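# Press the gauge pin on the magnet-marked post

## Task

Find the fixture post that has the yellow magnet on it. Drive that post's gauge pin to the bottom of its travel and keep it there for one second; it may spring back out afterwards. Do not disturb the other three pins, and do not move the magnet.

## Robot and tools

Robot: two UR20-style arms, left_arm and right_arm. Each carries a Robotiq 2F-85 two-finger gripper and a wrist camera: cam_left_wrist and cam_right_wrist, both 896x504. The job can be done with one arm. Keep the idle arm still and well away from the other.

Frames: the scene frame has its origin at table-top height, midway between the arms. +x points out over the table, +z points up, and left_arm is on the +y side. Calibrated bases in the scene frame are left_arm (+0.060, +0.928, 0) and right_arm (-0.064, -0.817, 0), each turned only about 2 degrees or less about z. Reported hand positions, orientations and velocities are in that arm's own base frame. Commanded offsets run along the current Hand target's own axes. For the gripper, the fingers point along +z, they open and close along y, and the camera block sits about 10 cm toward +x. end_effector_position is the point between the closed pads; closed fingertips reach about 19 mm past it.

The row: every motion command is a row of 18 numbers, each in [-1, 1]. The first 9 are left_arm: dx, dy, dz, rx, ry, rz, gripper position, force_limit, speed. The next 9 are the same for right_arm. Both halves are required even if one arm stays still. The six pose numbers are an offset, not a pose. They are measured from the Hand target as it stood when the action or move began. 1.0 equals 0.6 m, or 180 degrees for rx, ry, rz, which together form one rotation vector. Six zeros re-request the current Hand target. Sending the same offset again moves the arm further by that amount. The three gripper numbers are absolute settings, not offsets. Position +1 is open (85 mm), about -0.8 brings the pads together, and -1 closes until something blocks. force_limit sets grip strength, with -1 the softest and +1 the firmest. Gripper speed is about 20 mm/s at -1, 85 at 0 and 150 at +1. To leave a gripper unchanged, resend its last three values; a 0 counts as a real command.

Tools:
- execute_actions(actions, cameras): actions is a list of actions. Each action is a table of up to 15 rows, one row per 1/30 s step, and the last row repeats until the action's 15 steps are done, so each action lasts 0.5 s. Within one action every row counts from the same start pose. An empty list just reports state and images.
- move(target, speed, blend, stop_force, zero, blocking, cameras): a straight-line path toward one row, or through a list of up to 15 rows, all offsets from the same starting Hand targets. speed is in m/s, 0.002 to 4.2, default 0.25; rotation is capped at twice that number in rad/s. blend, in metres, rounds the corners of a list. stop_force, in newtons from 6 to 120, ends an arm's path when its wrist sensor feels that much push against the motion. zero (default true) re-zeroes before the move. blocking=false returns early but cannot be combined with stop_force. A move is capped at 10 s. The result adds a "move:" line giving the ending (done, off_target, moving, held, fault) and any limits (paced = the command was clipped, held = steps were withheld).
- wait(seconds 0 to 10): lets time pass while each arm keeps its last command.
- stop(): brakes a running move.
- zoom_image(camera, region [x0, y0, x1, y1] in pixels, at most 504x504): a closer look at the latest image.
- zero_wrist_force(arm): re-zeroes that arm's force sensor.
- read_manual(section): licence texts only.
- finished_scene(scene 1 to 3): ends the scene for good. Call it only once the pin has been held down.

Reading results: you get each hand's position (m) and quat_wxyz, the Hand target (where later offsets start from), Tool commands, and joint positions and torques. Wrist force and torque are given on the gripper's axes, plus a line with the peak since the last report. object_status means 0 moving, 1 blocked while opening, 2 blocked while closing (a grip), 3 at the requested opening. position_measured is in counts: 3 is open, 230 is pads together. A gripper may rest a bit short of its Hand target. A zero-offset command asks for the target again, and any remaining gap can be sent as an offset.

A sensible sequence: look with the wrist cameras and zoom in to find the yellow magnet and its pin. Close the fingers so they act as a probe. Hover above the pin, then descend slowly (a few cm/s) with a modest stop_force. Keep the press for at least one second, then lift off. Putting press, hold and retreat in one reply avoids long presses.

Avoid: each arm is stiff. A target even slightly past a solid contact, or a net force of about 150 N (give or take 25 N), or too much joint torque, triggers a 10 s fault stop. The orientation you command is clipped each step to 32 degrees from the current one. Paths do not avoid obstacles. Do not route a hand close to its own base, which can flip the shoulder. Keep the arms from touching each other. Do not knock the magnet, hit other pins, or let anything fall off the table, since that fails the task. Strained or stretched poses held for long heat the motors: a MOTOR HOT line appears at 70 °C, and at 85 °C the arm is braked for 30 s or more.

Each tool is called as name(argument=value, ...) on one line, values as JSON.

## Session

execute_actions(actions=[])

Scene clock: 0.00 s.
left_arm: end_effector_position=(+0.6452, +0.5338, +0.3687) position_measured=3 object_status=3 end_effector_quat_wxyz=(+0.054, +0.895, -0.431, +0.101) | right_arm: end_effector_position=(+1.0094, -0.4085, +0.1239) position_measured=3 object_status=3 end_effector_quat_wxyz=(+0.497, -0.362, -0.574, -0.541)
Joint positions: left_arm=[0.541 -1.507 2.094 -2.179 -1.799 -1.706] | right_arm=[2.693 -2.576 -1.22 -2.623 2.507 -0.374]
Joint velocities: within noise
Joint torques (N m): no reading
Motor temperatures (°C): left_arm=[24 36 26 39 35 34] | right_arm=[29 36 36 38 34 39]
Wrist force (N): no reading
Wrist torque (N m): no reading
Wrist force, peak (N): no reading
Hand target: left_arm +0.6452, +0.5338, +0.3687; +0.054, +0.895, -0.431, +0.101 | right_arm +1.0094, -0.4085, +0.1239; +0.497, -0.362, -0.574, -0.541
Tool commands: left_gripper/position=+1.0 left_gripper/force_limit=+1.0 left_gripper/speed=+1.0 right_gripper/position=+1.0 right_gripper/force_limit=+1.0 right_gripper/speed=+1.0

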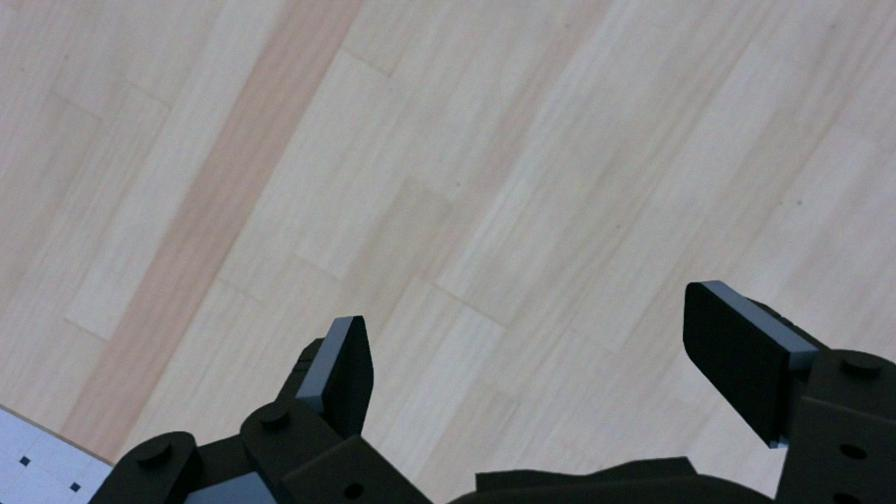

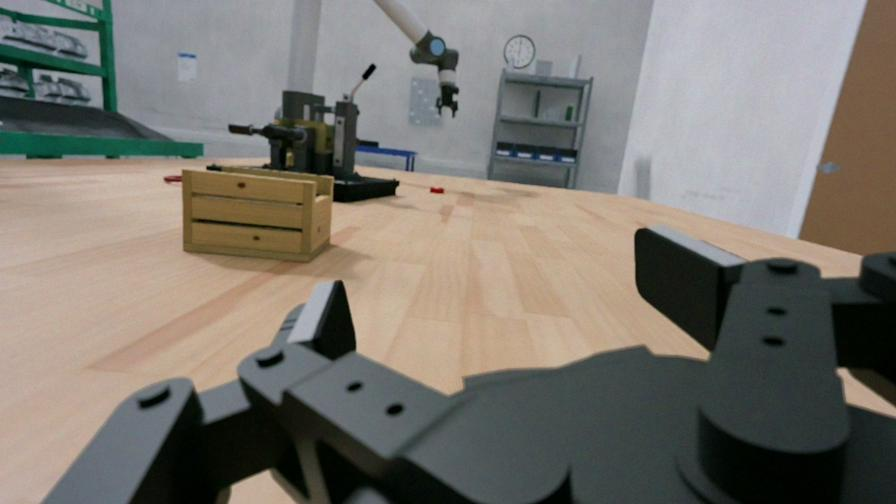

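zoom_image(camera="cam_right_wrist", region=[140, 40, 480, 270])

zoom_image(camera="cam_left_wrist", region=[0, 350, 200, 504])

Scaled by 1.482 from the camera's 896x504 image, which has a finer 1280x720 frame.

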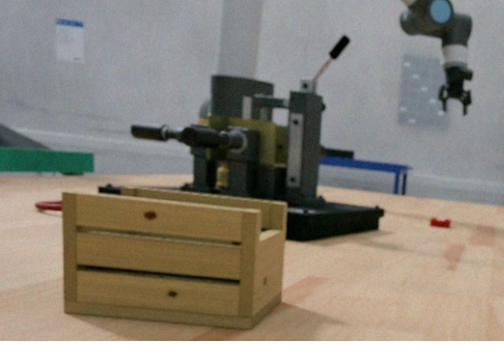

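Scaled by 2.520 from the camera's 896x504 image, which has a finer 1280x720 frame.

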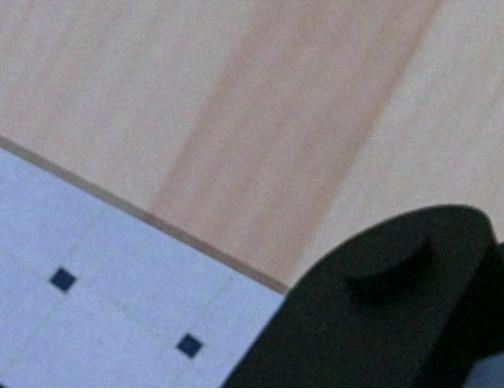

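move(target=[0.662,0.703,-0.138,0,0,0,1,1,1,0,0,0,0,0,0,1,1,1], speed=0.5, cameras=[])

move(target=[0.662,0.703,-0.138,0,0,0,1,1,1,0,0,0,0,0,0,1,1,1], speed=0.5)

Scene clock: 3.07 s.
left_arm: end_effector_position=(+0.5460, -0.0158, +0.5433) position_measured=3 object_status=3 end_effector_quat_wxyz=(+0.054, +0.895, -0.431, +0.101) | right_arm: end_effector_position=(+1.0094, -0.4085, +0.1239) position_measured=3 object_status=3 end_effector_quat_wxyz=(+0.497, -0.362, -0.574, -0.541)
Joint positions: left_arm=[-0.32 -2.063 2.277 -1.972 -1.703 -2.577] | right_arm=[2.693 -2.576 -1.22 -2.623 2.507 -0.374]
Joint velocities: within noise
Joint torques (N m): left_arm=[-18.41 -17.19 -130.2 -7.42 4.62 -4.59] | right_arm=[0.81 245.3 75.48 -3.17 1.18 -0.09]
Motor temperatures (°C): left_arm=[24 36 26 39 35 34] | right_arm=[29 36 36 38 34 39]
Wrist force (N): left_arm=[-0.4 -0.2 0.5] | right_arm=[0.2 0.3 0.1]
Wrist torque (N m): left_arm=[-0.03 0.02 -0.03] | right_arm=[0.05 -0.03 -0.01]
Wrist force, peak (N): left_arm=[-3.1 -3.4 0.2] | right_arm=[0.1 0.2 0.6]
Hand target: left_arm +0.5460, -0.0159, +0.5434; +0.054, +0.895, -0.431, +0.101 | right_arm +1.0094, -0.4085, +0.1239; +0.497, -0.362, -0.574, -0.541
Off the commanded pose: left_arm 0.000 m, 0 deg | right_arm 0.000 m, 0 deg.
move: done
No camera images: "cameras" was empty.

Scene clock: 4.97 s.
left_arm: end_effector_position=(+0.4468, -0.5654, +0.7180) position_measured=3 object_status=3 end_effector_quat_wxyz=(+0.054, +0.895, -0.431, +0.101) | right_arm: end_effector_position=(+1.0094, -0.4085, +0.1239) position_measured=3 object_status=3 end_effector_quat_wxyz=(+0.497, -0.362, -0.574, -0.541)
Joint positions: left_arm=[-1.215 -1.89 1.95 -1.851 -1.509 -3.453] | right_arm=[2.693 -2.576 -1.22 -2.623 2.507 -0.374]
Joint velocities: within noise
Joint torques (N m): left_arm=[-10.86 -1.7 -133.1 -7.72 5.69 -4.98] | right_arm=[0.71 247.5 74.51 -2.48 0.88 0.46]
Motor temperatures (°C): left_arm=[24 36 26 39 35 34] | right_arm=[29 36 36 38 34 39]
Wrist force (N): left_arm=[-0.1 -0.4 -0.2] | right_arm=[0.2 0.0 0.1]
Wrist torque (N m): left_arm=[-0.10 0.09 0.03] | right_arm=[0.00 -0.04 0.00]
Wrist force, peak (N): left_arm=[3.7 2.8 -0.9] | right_arm=[0.1 0.5 0.5]
Hand target: left_arm +0.4468, -0.5656, +0.7180; +0.054, +0.895, -0.431, +0.101 | right_arm +1.0094, -0.4085, +0.1239; +0.497, -0.362, -0.574, -0.541
Off the commanded pose: left_arm 0.000 m, 0 deg | right_arm 0.000 m, 0 deg.
move: done
camera_calibration:
cam_left_wrist: T_world_to_cam=[[-0.854395, -0.519376, -0.0160802, 0.116474], [-0.518451, 0.849978, 0.0935224, 0.668262], [-0.0349055, 0.0882418, -0.995487, 0.906272], [0, 0, 0, 1]] pos_world=[0.477609, -0.587485, 0.841558]

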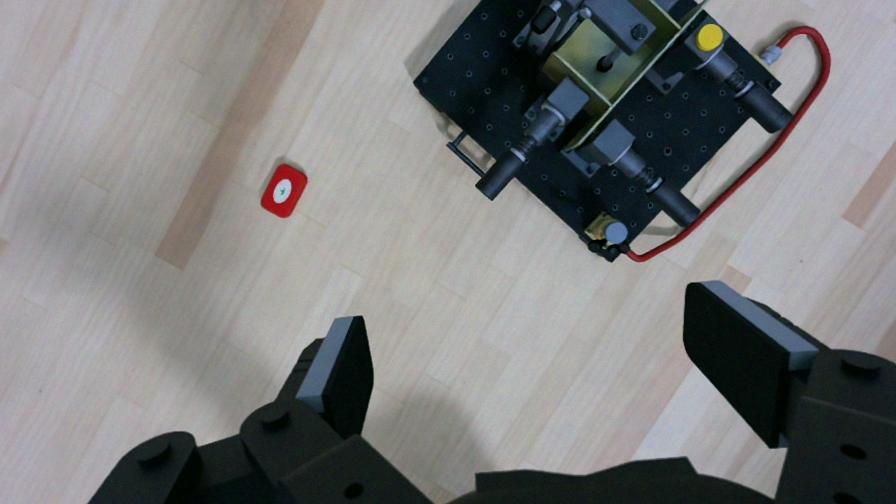

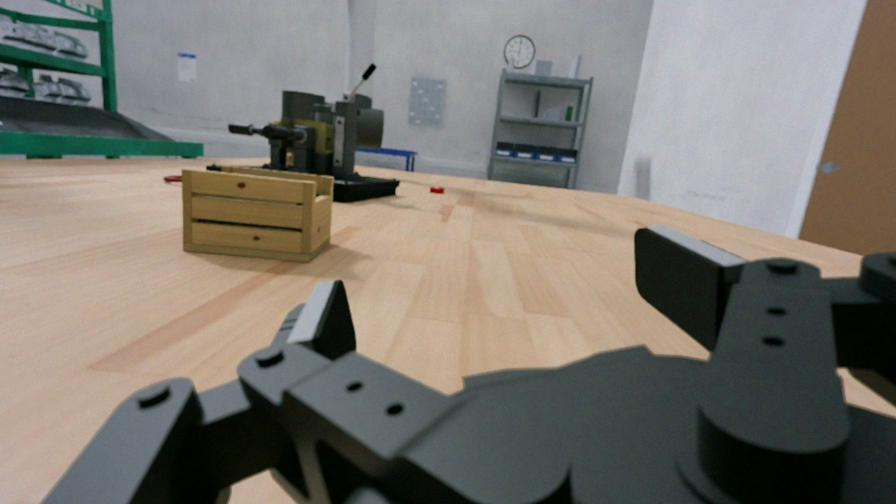

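zoom_image(camera="cam_left_wrist", region=[480, 0, 840, 270])

Scaled by 1.400 from the camera's 896x504 image, which has a finer 1280x720 frame.

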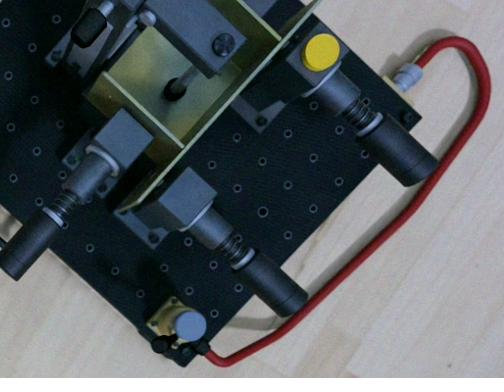

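move(target=[-0.06,0.861,0.368,0.0292,-0.0686,-0.227,1,1,1,0,0,0,0,0,0,1,1,1], speed=0.4, cameras=["cam_left_wrist"])

zoom_image(camera="cam_left_wrist", region=[200, 0, 700, 400])

Scene clock: 8.67 s.
left_arm: end_effector_position=(+0.0505, -0.9005, +0.4997) position_measured=3 object_status=3 end_effector_quat_wxyz=(+0.000, +0.996, -0.090, +0.000) | right_arm: end_effector_position=(+1.0094, -0.4085, +0.1239) position_measured=3 object_status=3 end_effector_quat_wxyz=(+0.497, -0.362, -0.574, -0.541)
Joint positions: left_arm=[-1.74 -1.525 1.891 -1.936 -1.571 -4.701] | right_arm=[2.693 -2.576 -1.22 -2.623 2.507 -0.374]
Joint velocities: within noise
Joint torques (N m): left_arm=[-15.54 -81.9 -125.37 -13.07 -4.65 -4.39] | right_arm=[-1.95 255.75 73.95 -1.07 2.28 1.59]
Motor temperatures (°C): left_arm=[24 36 26 39 35 34] | right_arm=[29 36 36 38 34 39]
Wrist force (N): left_arm=[0.3 -0.2 -0.1] | right_arm=[0.3 0.4 0.2]
Wrist torque (N m): left_arm=[-0.09 -0.18 0.10] | right_arm=[0.07 -0.06 0.00]
Wrist force, peak (N): left_arm=[0.2 -4.4 -1.9] | right_arm=[0.2 0.4 0.5]
Hand target: left_arm +0.0505, -0.9006, +0.4997; +0.000, +0.996, -0.090, +0.000 | right_arm +1.0094, -0.4085, +0.1239; +0.497, -0.362, -0.574, -0.541
Off the commanded pose: left_arm 0.000 m, 0 deg | right_arm 0.000 m, 0 deg.
move: done
camera_calibration:
cam_left_wrist: T_world_to_cam=[[-0.304737, -0.952431, 0.00320706, -0.827001], [-0.903312, 0.290086, 0.316033, 0.172097], [-0.30193, 0.0934101, -0.948743, 0.699569], [0, 0, 0, 1]] pos_world=[0.114661, -0.902931, 0.611975]
Images, in order (width x height): cam_left_wrist 896x504.

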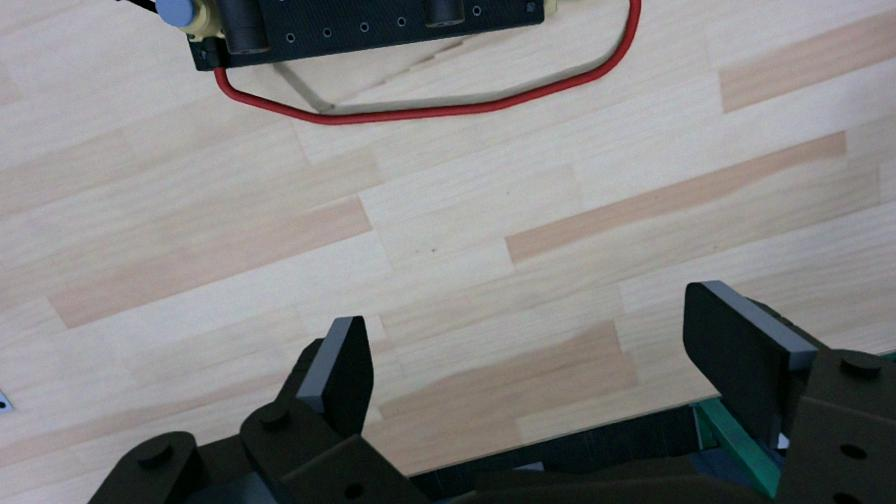

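Scaled by 1.008 from the camera's 896x504 image, which has a finer 1280x720 frame.

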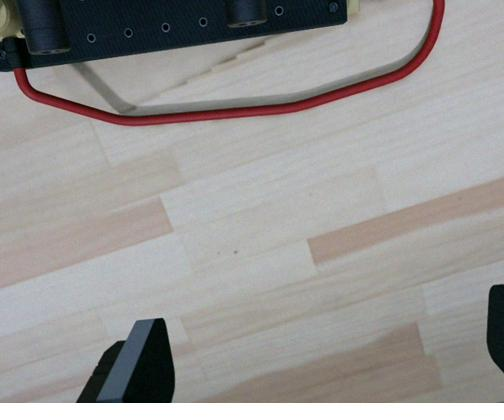

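move(target=[-0.15,-0.009,0.467,0,0.5,0,-1,1,1,0,0,0,0,0,0,1,1,1], speed=0.4, cameras=["cam_left_wrist"])

Scene clock: 12.33 s.
left_arm: end_effector_position=(-0.0370, -0.8789, +0.2195) position_measured=235 object_status=3 end_effector_quat_wxyz=(+0.063, +0.704, -0.064, +0.704) | right_arm: end_effector_position=(+1.0094, -0.4085, +0.1239) position_measured=3 object_status=3 end_effector_quat_wxyz=(+0.497, -0.362, -0.574, -0.541)
Joint positions: left_arm=[-2.219 -1.021 1.971 -0.95 -0.468 -6.281] | right_arm=[2.693 -2.576 -1.22 -2.623 2.507 -0.374]
Joint velocities: within noise
Joint torques (N m): left_arm=[16.73 -139.16 -77.61 6.42 -5.3 -4.42] | right_arm=[0.89 249.7 73.63 -0.39 3.47 2.49]
Motor temperatures (°C): left_arm=[24 36 26 39 35 34] | right_arm=[29 36 36 38 34 39]
Wrist force (N): left_arm=[1.1 -0.8 1.5] | right_arm=[0.0 0.2 0.3]
Wrist torque (N m): left_arm=[0.08 0.28 -0.03] | right_arm=[0.03 0.00 0.00]
Wrist force, peak (N): left_arm=[2.3 -0.3 -1.7] | right_arm=[0.3 0.7 0.4]
Hand target: left_arm -0.0370, -0.8789, +0.2195; +0.063, +0.704, -0.064, +0.704 | right_arm +1.0094, -0.4085, +0.1239; +0.497, -0.362, -0.574, -0.541
Off the commanded pose: left_arm 0.000 m, 0 deg | right_arm 0.000 m, 0 deg.
joint sent to its limit (left arm) — joint 6 (wrist 3), lower limit. The joint targets still meet the commanded pose.
move: done
camera_calibration:
cam_left_wrist: T_world_to_cam=[[-0.181928, -0.974726, -0.129661, -0.818164], [-0.289141, 0.179061, -0.940391, 0.376348], [0.93984, -0.133593, -0.314409, 0.11241], [0, 0, 0, 1]] pos_world=[-0.145677, -0.849858, 0.283173]
Images, in order (width x height): cam_left_wrist 896x504.

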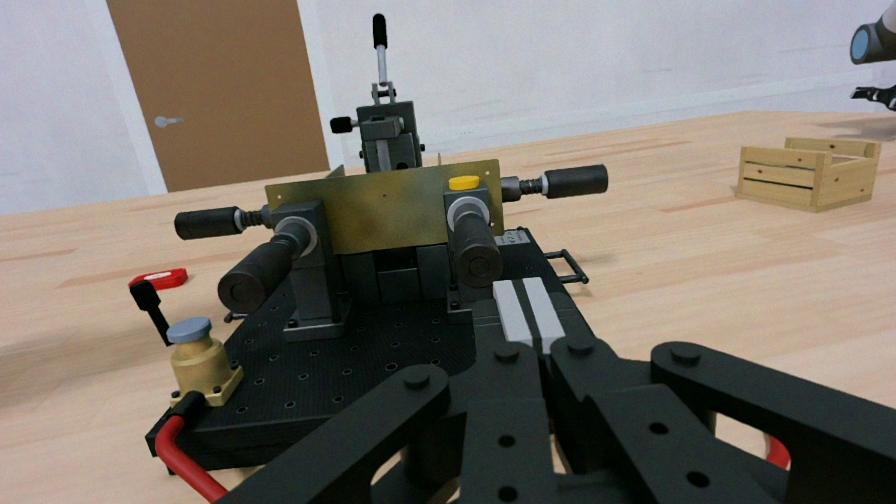

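zoom_image(camera="cam_left_wrist", region=[380, 150, 620, 380])

Scaled by 2.100 from the camera's 896x504 image, which has a finer 1280x720 frame.

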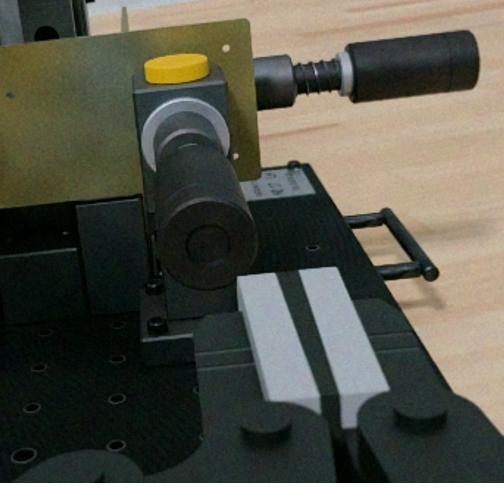

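move(target=[-0.084,-0.0012,0.262,0,0,0,-1,1,1,0,0,0,0,0,0,1,1,1], speed=0.2, cameras=["cam_left_wrist"])

zoom_image(camera="cam_left_wrist", region=[380, 150, 620, 380])

Scene clock: 15.00 s.
left_arm: end_effector_position=(+0.1176, -0.9064, +0.1691) position_measured=235 object_status=3 end_effector_quat_wxyz=(+0.063, +0.704, -0.064, +0.704) | right_arm: end_effector_position=(+1.0094, -0.4085, +0.1239) position_measured=3 object_status=3 end_effector_quat_wxyz=(+0.497, -0.362, -0.574, -0.541)
Joint positions: left_arm=[-2.051 -0.985 2.019 -1.035 -0.299 -6.282] | right_arm=[2.693 -2.576 -1.22 -2.623 2.507 -0.374]
Joint velocities: within noise
Joint torques (N m): left_arm=[11.25 -145.21 -27.79 -2.77 6.38 -3.97] | right_arm=[-3.42 254.27 73.51 -1.07 3.6 3.02]
Motor temperatures (°C): left_arm=[24 36 26 39 35 34] | right_arm=[29 36 36 37 34 39]
Wrist force (N): left_arm=[1.7 0.0 1.2] | right_arm=[-0.1 0.1 0.2]
Wrist torque (N m): left_arm=[0.22 0.19 0.03] | right_arm=[0.02 0.01 0.00]
Wrist force, peak (N): left_arm=[1.2 -0.4 3.7] | right_arm=[0.2 0.7 0.1]
Hand target: left_arm +0.1178, -0.9064, +0.1691; +0.063, +0.704, -0.064, +0.704 | right_arm +1.0094, -0.4085, +0.1239; +0.497, -0.362, -0.574, -0.541
Off the commanded pose: left_arm 0.000 m, 0 deg | right_arm 0.000 m, 0 deg.
joint sent to its limit (left arm) — joint 6 (wrist 3), lower limit. The joint targets still meet the commanded pose.
move: done
camera_calibration:
cam_left_wrist: T_world_to_cam=[[-0.18186, -0.974748, -0.12959, -0.823317], [-0.288953, 0.178943, -0.940471, 0.378474], [0.939911, -0.133588, -0.314199, -0.0524416], [0, 0, 0, 1]] pos_world=[0.00892339, -0.877258, 0.232773]
Images, in order (width x height): cam_left_wrist 896x504.

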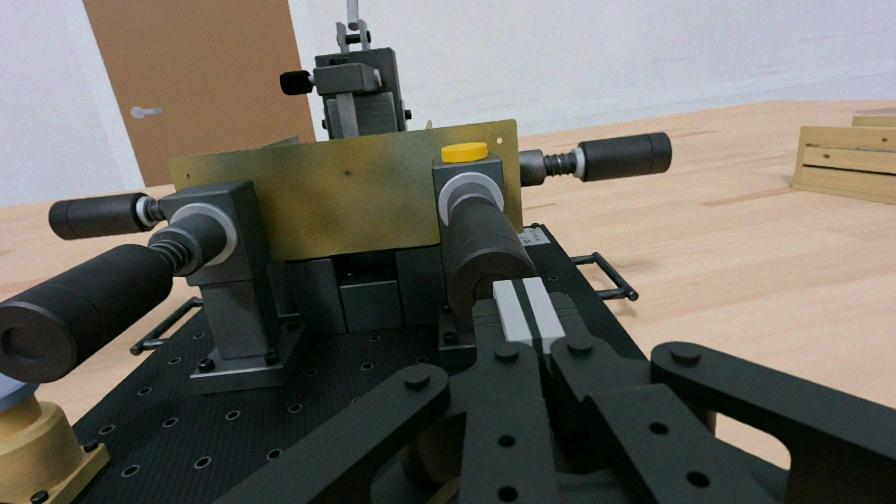

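Scaled by 2.100 from the camera's 896x504 image, which has a finer 1280x720 frame.

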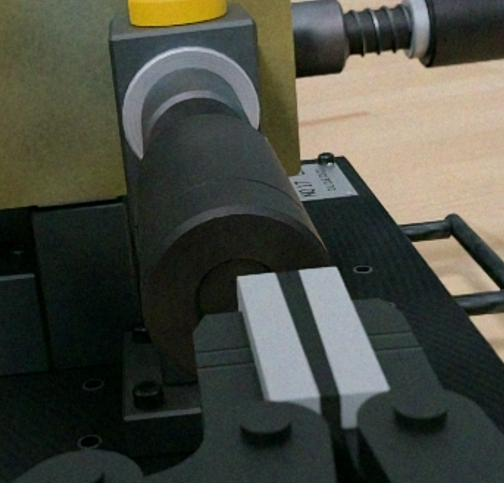

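move(target=[0,-0.010,0.01,0,0,0,-1,1,1,0,0,0,0,0,0,1,1,1], speed=0.1, cameras=[])

move(target=[0,0,0.11,0,0,0,-1,1,1,0,0,0,0,0,0,1,1,1], speed=0.02, stop_force=50, cameras=["cam_left_wrist"])

zoom_image(camera="cam_left_wrist", region=[380, 150, 620, 380])

Scene clock: 16.47 s.
left_arm: end_effector_position=(+0.1246, -0.9017, +0.1691) position_measured=235 object_status=3 end_effector_quat_wxyz=(+0.063, +0.704, -0.064, +0.704) | right_arm: end_effector_position=(+1.0094, -0.4085, +0.1239) position_measured=3 object_status=3 end_effector_quat_wxyz=(+0.497, -0.362, -0.574, -0.541)
Joint positions: left_arm=[-2.046 -0.989 2.029 -1.04 -0.295 -6.282] | right_arm=[2.693 -2.576 -1.22 -2.623 2.507 -0.374]
Joint velocities: within noise
Joint torques (N m): left_arm=[21.19 -204.62 -23.68 -1.46 5.54 -3.84] | right_arm=[-4 252.77 73.07 -0.67 3.2 3.28]
Motor temperatures (°C): left_arm=[24 36 26 39 35 34] | right_arm=[29 36 36 37 34 39]
Wrist force (N): left_arm=[1.5 -0.3 1.0] | right_arm=[0.2 0.1 0.4]
Wrist torque (N m): left_arm=[0.17 0.22 0.03] | right_arm=[0.01 -0.03 0.00]
Wrist force, peak (N): left_arm=[2.1 -0.3 1.3] | right_arm=[0.5 0.5 0.3]
Hand target: left_arm +0.1248, -0.9016, +0.1691; +0.063, +0.704, -0.064, +0.704 | right_arm +1.0094, -0.4085, +0.1239; +0.497, -0.362, -0.574, -0.541
Off the commanded pose: left_arm 0.000 m, 0 deg | right_arm 0.000 m, 0 deg.
joint sent to its limit (left arm) — joint 6 (wrist 3), lower limit. The joint targets still meet the commanded pose.
move: done
No camera images: "cameras" was empty.

Scene clock: 19.00 s.
left_arm: end_effector_position=(+0.1641, -0.9081, +0.1691) position_measured=235 object_status=3 end_effector_quat_wxyz=(+0.063, +0.704, -0.063, +0.704) | right_arm: end_effector_position=(+1.0094, -0.4085, +0.1239) position_measured=3 object_status=3 end_effector_quat_wxyz=(+0.497, -0.362, -0.574, -0.541)
Joint positions: left_arm=[-2 -0.991 2.032 -1.042 -0.251 -6.282] | right_arm=[2.693 -2.576 -1.22 -2.623 2.507 -0.374]
Joint velocities: within noise
Joint torques (N m): left_arm=[12.44 -173.7 -48.4 1.46 1.79 -1.25] | right_arm=[-1.48 257.11 74.9 -0.88 2.84 3.56]
Motor temperatures (°C): left_arm=[24 36 26 39 35 34] | right_arm=[29 36 36 37 34 39]
Wrist force (N): left_arm=[1.7 0.6 -11.2] | right_arm=[0.0 0.2 0.1]
Wrist torque (N m): left_arm=[0.69 0.36 0.01] | right_arm=[0.04 0.00 -0.01]
Wrist force, peak (N): left_arm=[11.6 -26.8 -141.9] | right_arm=[0.2 0.5 0.7]
Hand target: left_arm +0.1641, -0.9081, +0.1691; +0.063, +0.704, -0.063, +0.704 (not the last commanded pose) | right_arm +1.0094, -0.4085, +0.1239; +0.497, -0.362, -0.574, -0.541
Tool commands: left_gripper/position=-1.0 left_gripper/force_limit=+1.0 left_gripper/speed=+1.0 right_gripper/position=+1.0 right_gripper/force_limit=+1.0 right_gripper/speed=+1.0
Off the commanded pose: left_arm 0.026 m, 0 deg | right_arm 0.000 m, 0 deg.
FORCE FAULT: contact force on the left arm reached its limit, and that arm stopped. The contact can be on any part of that arm, not only on its tool. That arm's remaining commands of this call were not run. That arm is still stopped at the end of this call. That arm stays stopped for about 10 more seconds. Until then a move that you send moves the other arm only, and its call returns only when the move has ended. Once the stop has ended, the next robot result says so. If the stop ends while you think or write, that arm runs what you send next, counted from a new Hand target: where the arm stands when the stop ends. While its stop runs, that arm takes no new command, but its gripper still runs the gripper command that each later call begins with. Until it ends, the stop uses up actions while you think or wait. An arm that is not stopped still takes commands.
move: fault (left_arm)
camera_calibration:
cam_left_wrist: T_world_to_cam=[[-0.179961, -0.975114, -0.129484, -0.817187], [-0.28933, 0.178282, -0.940481, 0.391667], [0.940161, -0.131786, -0.314214, -0.0947403], [0, 0, 0, 1]] pos_world=[0.0553305, -0.879163, 0.232773]
Images, in order (width x height): cam_left_wrist 896x504.

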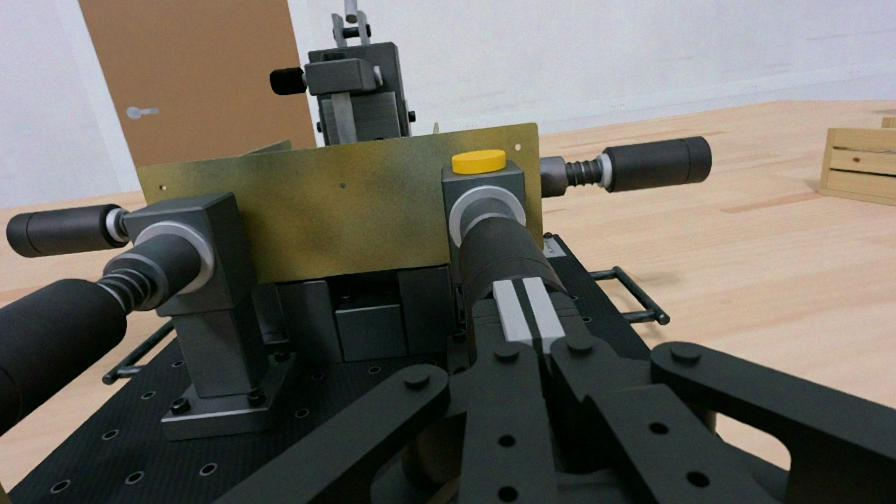

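Scaled by 2.100 from the camera's 896x504 image, which has a finer 1280x720 frame.

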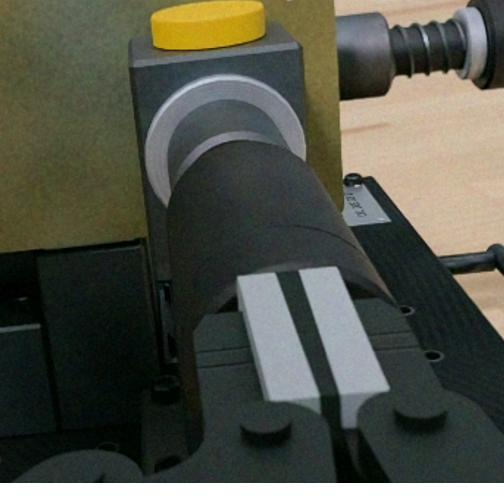

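wait(seconds=10, cameras=[])

move(target=[0,0,-0.012,0,0,0,-1,1,1,0,0,0,0,0,0,1,1,1], speed=0.03, cameras=["cam_left_wrist"])

Scene clock: 29.30 s.
left_arm: end_effector_position=(+0.1641, -0.9081, +0.1691) position_measured=235 object_status=3 end_effector_quat_wxyz=(+0.063, +0.704, -0.063, +0.704) | right_arm: end_effector_position=(+1.0094, -0.4085, +0.1239) position_measured=3 object_status=3 end_effector_quat_wxyz=(+0.497, -0.362, -0.574, -0.541)
Joint positions: left_arm=[-2 -0.991 2.032 -1.042 -0.251 -6.282] | right_arm=[2.693 -2.576 -1.22 -2.623 2.507 -0.374]
Joint velocities: within noise
Joint torques (N m): left_arm=[9.43 -172.11 -50.65 0.95 1.8 -0.68] | right_arm=[-1.85 251.86 75.97 -0.71 3.45 2.76]
Motor temperatures (°C): left_arm=[24 36 26 39 35 34] | right_arm=[29 36 36 37 34 39]
Wrist force (N): left_arm=[1.3 0.6 -11.2] | right_arm=[0.0 0.3 0.0]
Wrist torque (N m): left_arm=[0.65 0.40 0.01] | right_arm=[0.05 0.00 -0.01]
Wrist force, peak (N): left_arm=[1.4 1.2 -11.3] | right_arm=[0.1 0.3 0.8]
Hand target: left_arm +0.1641, -0.9081, +0.1691; +0.063, +0.704, -0.063, +0.704 (not the last commanded pose) | right_arm +1.0094, -0.4085, +0.1239; +0.497, -0.362, -0.574, -0.541
Tool commands: left_gripper/position=-1.0 left_gripper/force_limit=+1.0 left_gripper/speed=+1.0 right_gripper/position=+1.0 right_gripper/force_limit=+1.0 right_gripper/speed=+1.0
Off the commanded pose: left_arm 0.026 m, 0 deg | right_arm 0.000 m, 0 deg.
FORCE FAULT, CONTINUED: the left arm's stop, for the force fault that an earlier result reported, is over. The rest of the stop counts as 19 of the actions that you can send in this scene. During its stop the left arm's controller moved it back a little. That arm's target is now where it stood when the stop ended, not its last command. That arm accepts commands again.
wait: 10.00 s; at rest from the start
No camera images: "cameras" was empty.

Scene clock: 30.00 s.
left_arm: end_effector_position=(+0.1572, -0.9068, +0.1691) position_measured=235 object_status=3 end_effector_quat_wxyz=(+0.063, +0.704, -0.063, +0.704) | right_arm: end_effector_position=(+1.0094, -0.4085, +0.1239) position_measured=3 object_status=3 end_effector_quat_wxyz=(+0.497, -0.362, -0.574, -0.541)
Joint positions: left_arm=[-2.008 -0.991 2.031 -1.042 -0.259 -6.282] | right_arm=[2.693 -2.576 -1.22 -2.623 2.507 -0.374]
Joint velocities: within noise
Joint torques (N m): left_arm=[-21.96 -150.46 -69.23 5.49 -5.56 -0.6] | right_arm=[-5.46 249.2 75.78 -0.43 3.24 3.96]
Motor temperatures (°C): left_arm=[24 36 26 39 35 34] | right_arm=[28 36 36 37 34 39]
Wrist force (N): left_arm=[-0.9 3.2 -8.1] | right_arm=[0.1 0.3 0.3]
Wrist torque (N m): left_arm=[0.63 0.30 0.01] | right_arm=[0.05 -0.02 0.00]
Wrist force, peak (N): left_arm=[1.3 0.5 -11.1] | right_arm=[0.4 0.2 0.6]
Hand target: left_arm +0.1570, -0.9068, +0.1691; +0.063, +0.704, -0.063, +0.704 | right_arm +1.0094, -0.4085, +0.1239; +0.497, -0.362, -0.574, -0.541
Off the commanded pose: left_arm 0.000 m, 0 deg | right_arm 0.000 m, 0 deg.
joint sent to its limit (left arm) — joint 6 (wrist 3), lower limit. The joint targets still meet the commanded pose.
move: done
camera_calibration:
cam_left_wrist: T_world_to_cam=[[-0.179961, -0.975114, -0.129484, -0.817161], [-0.28933, 0.178282, -0.940481, 0.389438], [0.940161, -0.131786, -0.314214, -0.0880819], [0, 0, 0, 1]] pos_world=[0.0484305, -0.877863, 0.232773]
Images, in order (width x height): cam_left_wrist 896x504.

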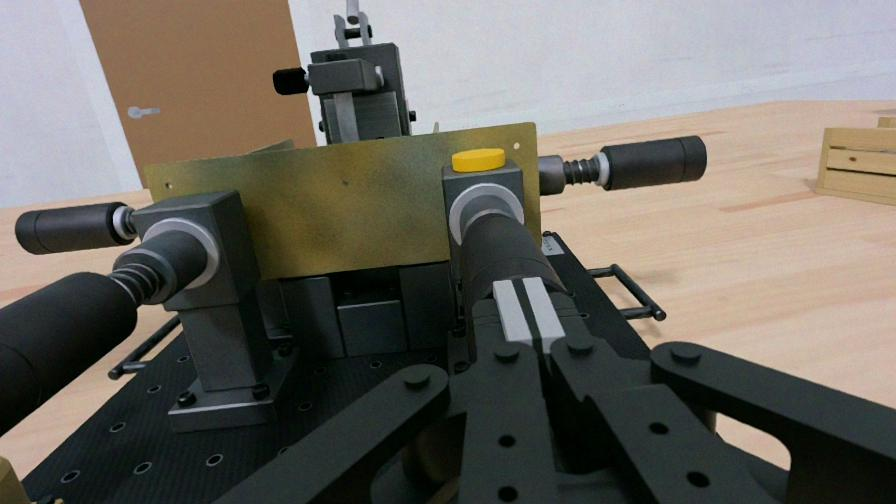

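move(target=[0,0,0.04,0,0,0,-1,1,1,0,0,0,0,0,0,1,1,1], speed=0.008, stop_force=25, cameras=[])

wait(seconds=1.5, cameras=[])

move(target=[0,0,-0.15,0,0,0,-1,1,1,0,0,0,0,0,0,1,1,1], speed=0.06, cameras=["cam_left_wrist"])

finished_scene(scene=1)

Scene clock: 32.37 s.
left_arm: end_effector_position=(+0.1654, -0.9083, +0.1691) position_measured=235 object_status=3 end_effector_quat_wxyz=(+0.063, +0.704, -0.063, +0.704) | right_arm: end_effector_position=(+1.0094, -0.4085, +0.1239) position_measured=3 object_status=3 end_effector_quat_wxyz=(+0.497, -0.362, -0.574, -0.541)
Joint positions: left_arm=[-1.999 -0.991 2.032 -1.042 -0.249 -6.282] | right_arm=[2.693 -2.576 -1.22 -2.623 2.507 -0.374]
Joint velocities: within noise
Joint torques (N m): left_arm=[11.28 -173.8 -24.59 0.21 -2.68 0.67] | right_arm=[-5.79 254.88 75.16 -0.62 3.69 3.75]
Motor temperatures (°C): left_arm=[24 36 26 39 35 34] | right_arm=[28 36 36 37 34 39]
Wrist force (N): left_arm=[7.3 -1.9 -39.3] | right_arm=[-0.1 0.3 0.4]
Wrist torque (N m): left_arm=[0.84 0.46 0.04] | right_arm=[0.05 0.02 -0.01]
Wrist force, peak (N): left_arm=[12.9 -9.4 -81.0] | right_arm=[0.5 0.5 0.1]
Hand target: left_arm +0.1654, -0.9083, +0.1691; +0.063, +0.704, -0.063, +0.704 (not the last commanded pose) | right_arm +1.0094, -0.4085, +0.1239; +0.497, -0.362, -0.574, -0.541
Off the commanded pose: left_arm 0.015 m, 0 deg | right_arm 0.000 m, 0 deg.
move: contact (left_arm)
No camera images: "cameras" was empty.

Scene clock: 33.87 s.
left_arm: end_effector_position=(+0.1654, -0.9083, +0.1691) position_measured=235 object_status=3 end_effector_quat_wxyz=(+0.063, +0.704, -0.063, +0.704) | right_arm: end_effector_position=(+1.0094, -0.4085, +0.1239) position_measured=3 object_status=3 end_effector_quat_wxyz=(+0.497, -0.362, -0.574, -0.541)
Joint positions: left_arm=[-1.999 -0.991 2.032 -1.042 -0.249 -6.282] | right_arm=[2.693 -2.576 -1.22 -2.623 2.507 -0.374]
Joint velocities: within noise
Joint torques (N m): left_arm=[7.55 -157.5 -35.44 2.72 -3.12 -0.4] | right_arm=[-7.35 253.5 76.01 -0.58 4.07 4.05]
Motor temperatures (°C): left_arm=[24 36 26 39 35 34] | right_arm=[28 36 36 37 34 39]
Wrist force (N): left_arm=[7.2 -0.9 -33.9] | right_arm=[0.1 0.4 0.0]
Wrist torque (N m): left_arm=[0.81 0.39 0.04] | right_arm=[0.07 -0.03 -0.01]
Wrist force, peak (N): left_arm=[7.3 -2.0 -38.9] | right_arm=[0.3 0.4 0.6]
Hand target: left_arm +0.1654, -0.9083, +0.1691; +0.063, +0.704, -0.063, +0.704 (not the last commanded pose) | right_arm +1.0094, -0.4085, +0.1239; +0.497, -0.362, -0.574, -0.541
Tool commands: left_gripper/position=-1.0 left_gripper/force_limit=+1.0 left_gripper/speed=+1.0 right_gripper/position=+1.0 right_gripper/force_limit=+1.0 right_gripper/speed=+1.0
Off the commanded pose: left_arm 0.015 m, 0 deg | right_arm 0.000 m, 0 deg.
wait: 1.50 s; at rest by 0.17 s
No camera images: "cameras" was empty.

Scene clock: 35.73 s.
left_arm: end_effector_position=(+0.0770, -0.8924, +0.1691) position_measured=235 object_status=3 end_effector_quat_wxyz=(+0.063, +0.704, -0.063, +0.704) | right_arm: end_effector_position=(+1.0094, -0.4085, +0.1239) position_measured=3 object_status=3 end_effector_quat_wxyz=(+0.497, -0.362, -0.574, -0.541)
Joint positions: left_arm=[-2.1 -0.987 2.022 -1.037 -0.351 -6.282] | right_arm=[2.693 -2.576 -1.22 -2.623 2.507 -0.374]
Joint velocities: within noise
Joint torques (N m): left_arm=[-8.74 -145.09 -69.68 5.41 -4.02 -2.61] | right_arm=[-5.39 254.8 75.33 -0.75 3.76 3.88]
Motor temperatures (°C): left_arm=[24 36 26 39 35 34] | right_arm=[28 36 36 37 34 39]
Wrist force (N): left_arm=[0.6 1.6 1.2] | right_arm=[0.2 0.0 0.1]
Wrist torque (N m): left_arm=[0.55 0.37 0.01] | right_arm=[0.00 -0.03 0.00]
Wrist force, peak (N): left_arm=[6.7 -1.0 -32.8] | right_arm=[0.1 0.5 0.5]
Hand target: left_arm +0.0768, -0.8923, +0.1691; +0.063, +0.704, -0.063, +0.704 | right_arm +1.0094, -0.4085, +0.1239; +0.497, -0.362, -0.574, -0.541
Off the commanded pose: left_arm 0.000 m, 0 deg | right_arm 0.000 m, 0 deg.
joint sent to its limit (left arm) — joint 6 (wrist 3), lower limit. The joint targets still meet the commanded pose.
move: done
camera_calibration:
cam_left_wrist: T_world_to_cam=[[-0.179994, -0.975095, -0.129586, -0.817525], [-0.28931, 0.178388, -0.940466, 0.363662], [0.940161, -0.131787, -0.314214, -0.0108158], [0, 0, 0, 1]] pos_world=[-0.0317696, -0.863463, 0.232673]
Images, in order (width x height): cam_left_wrist 896x504.

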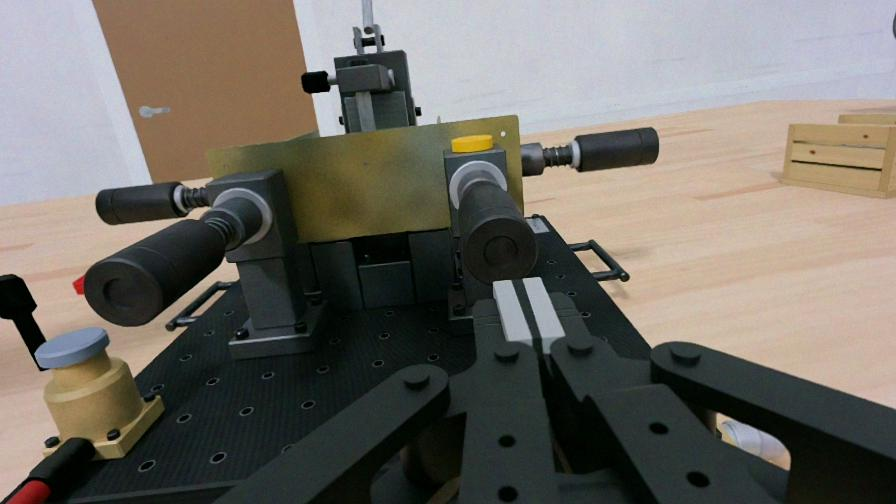

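The scene is finished: the task was done.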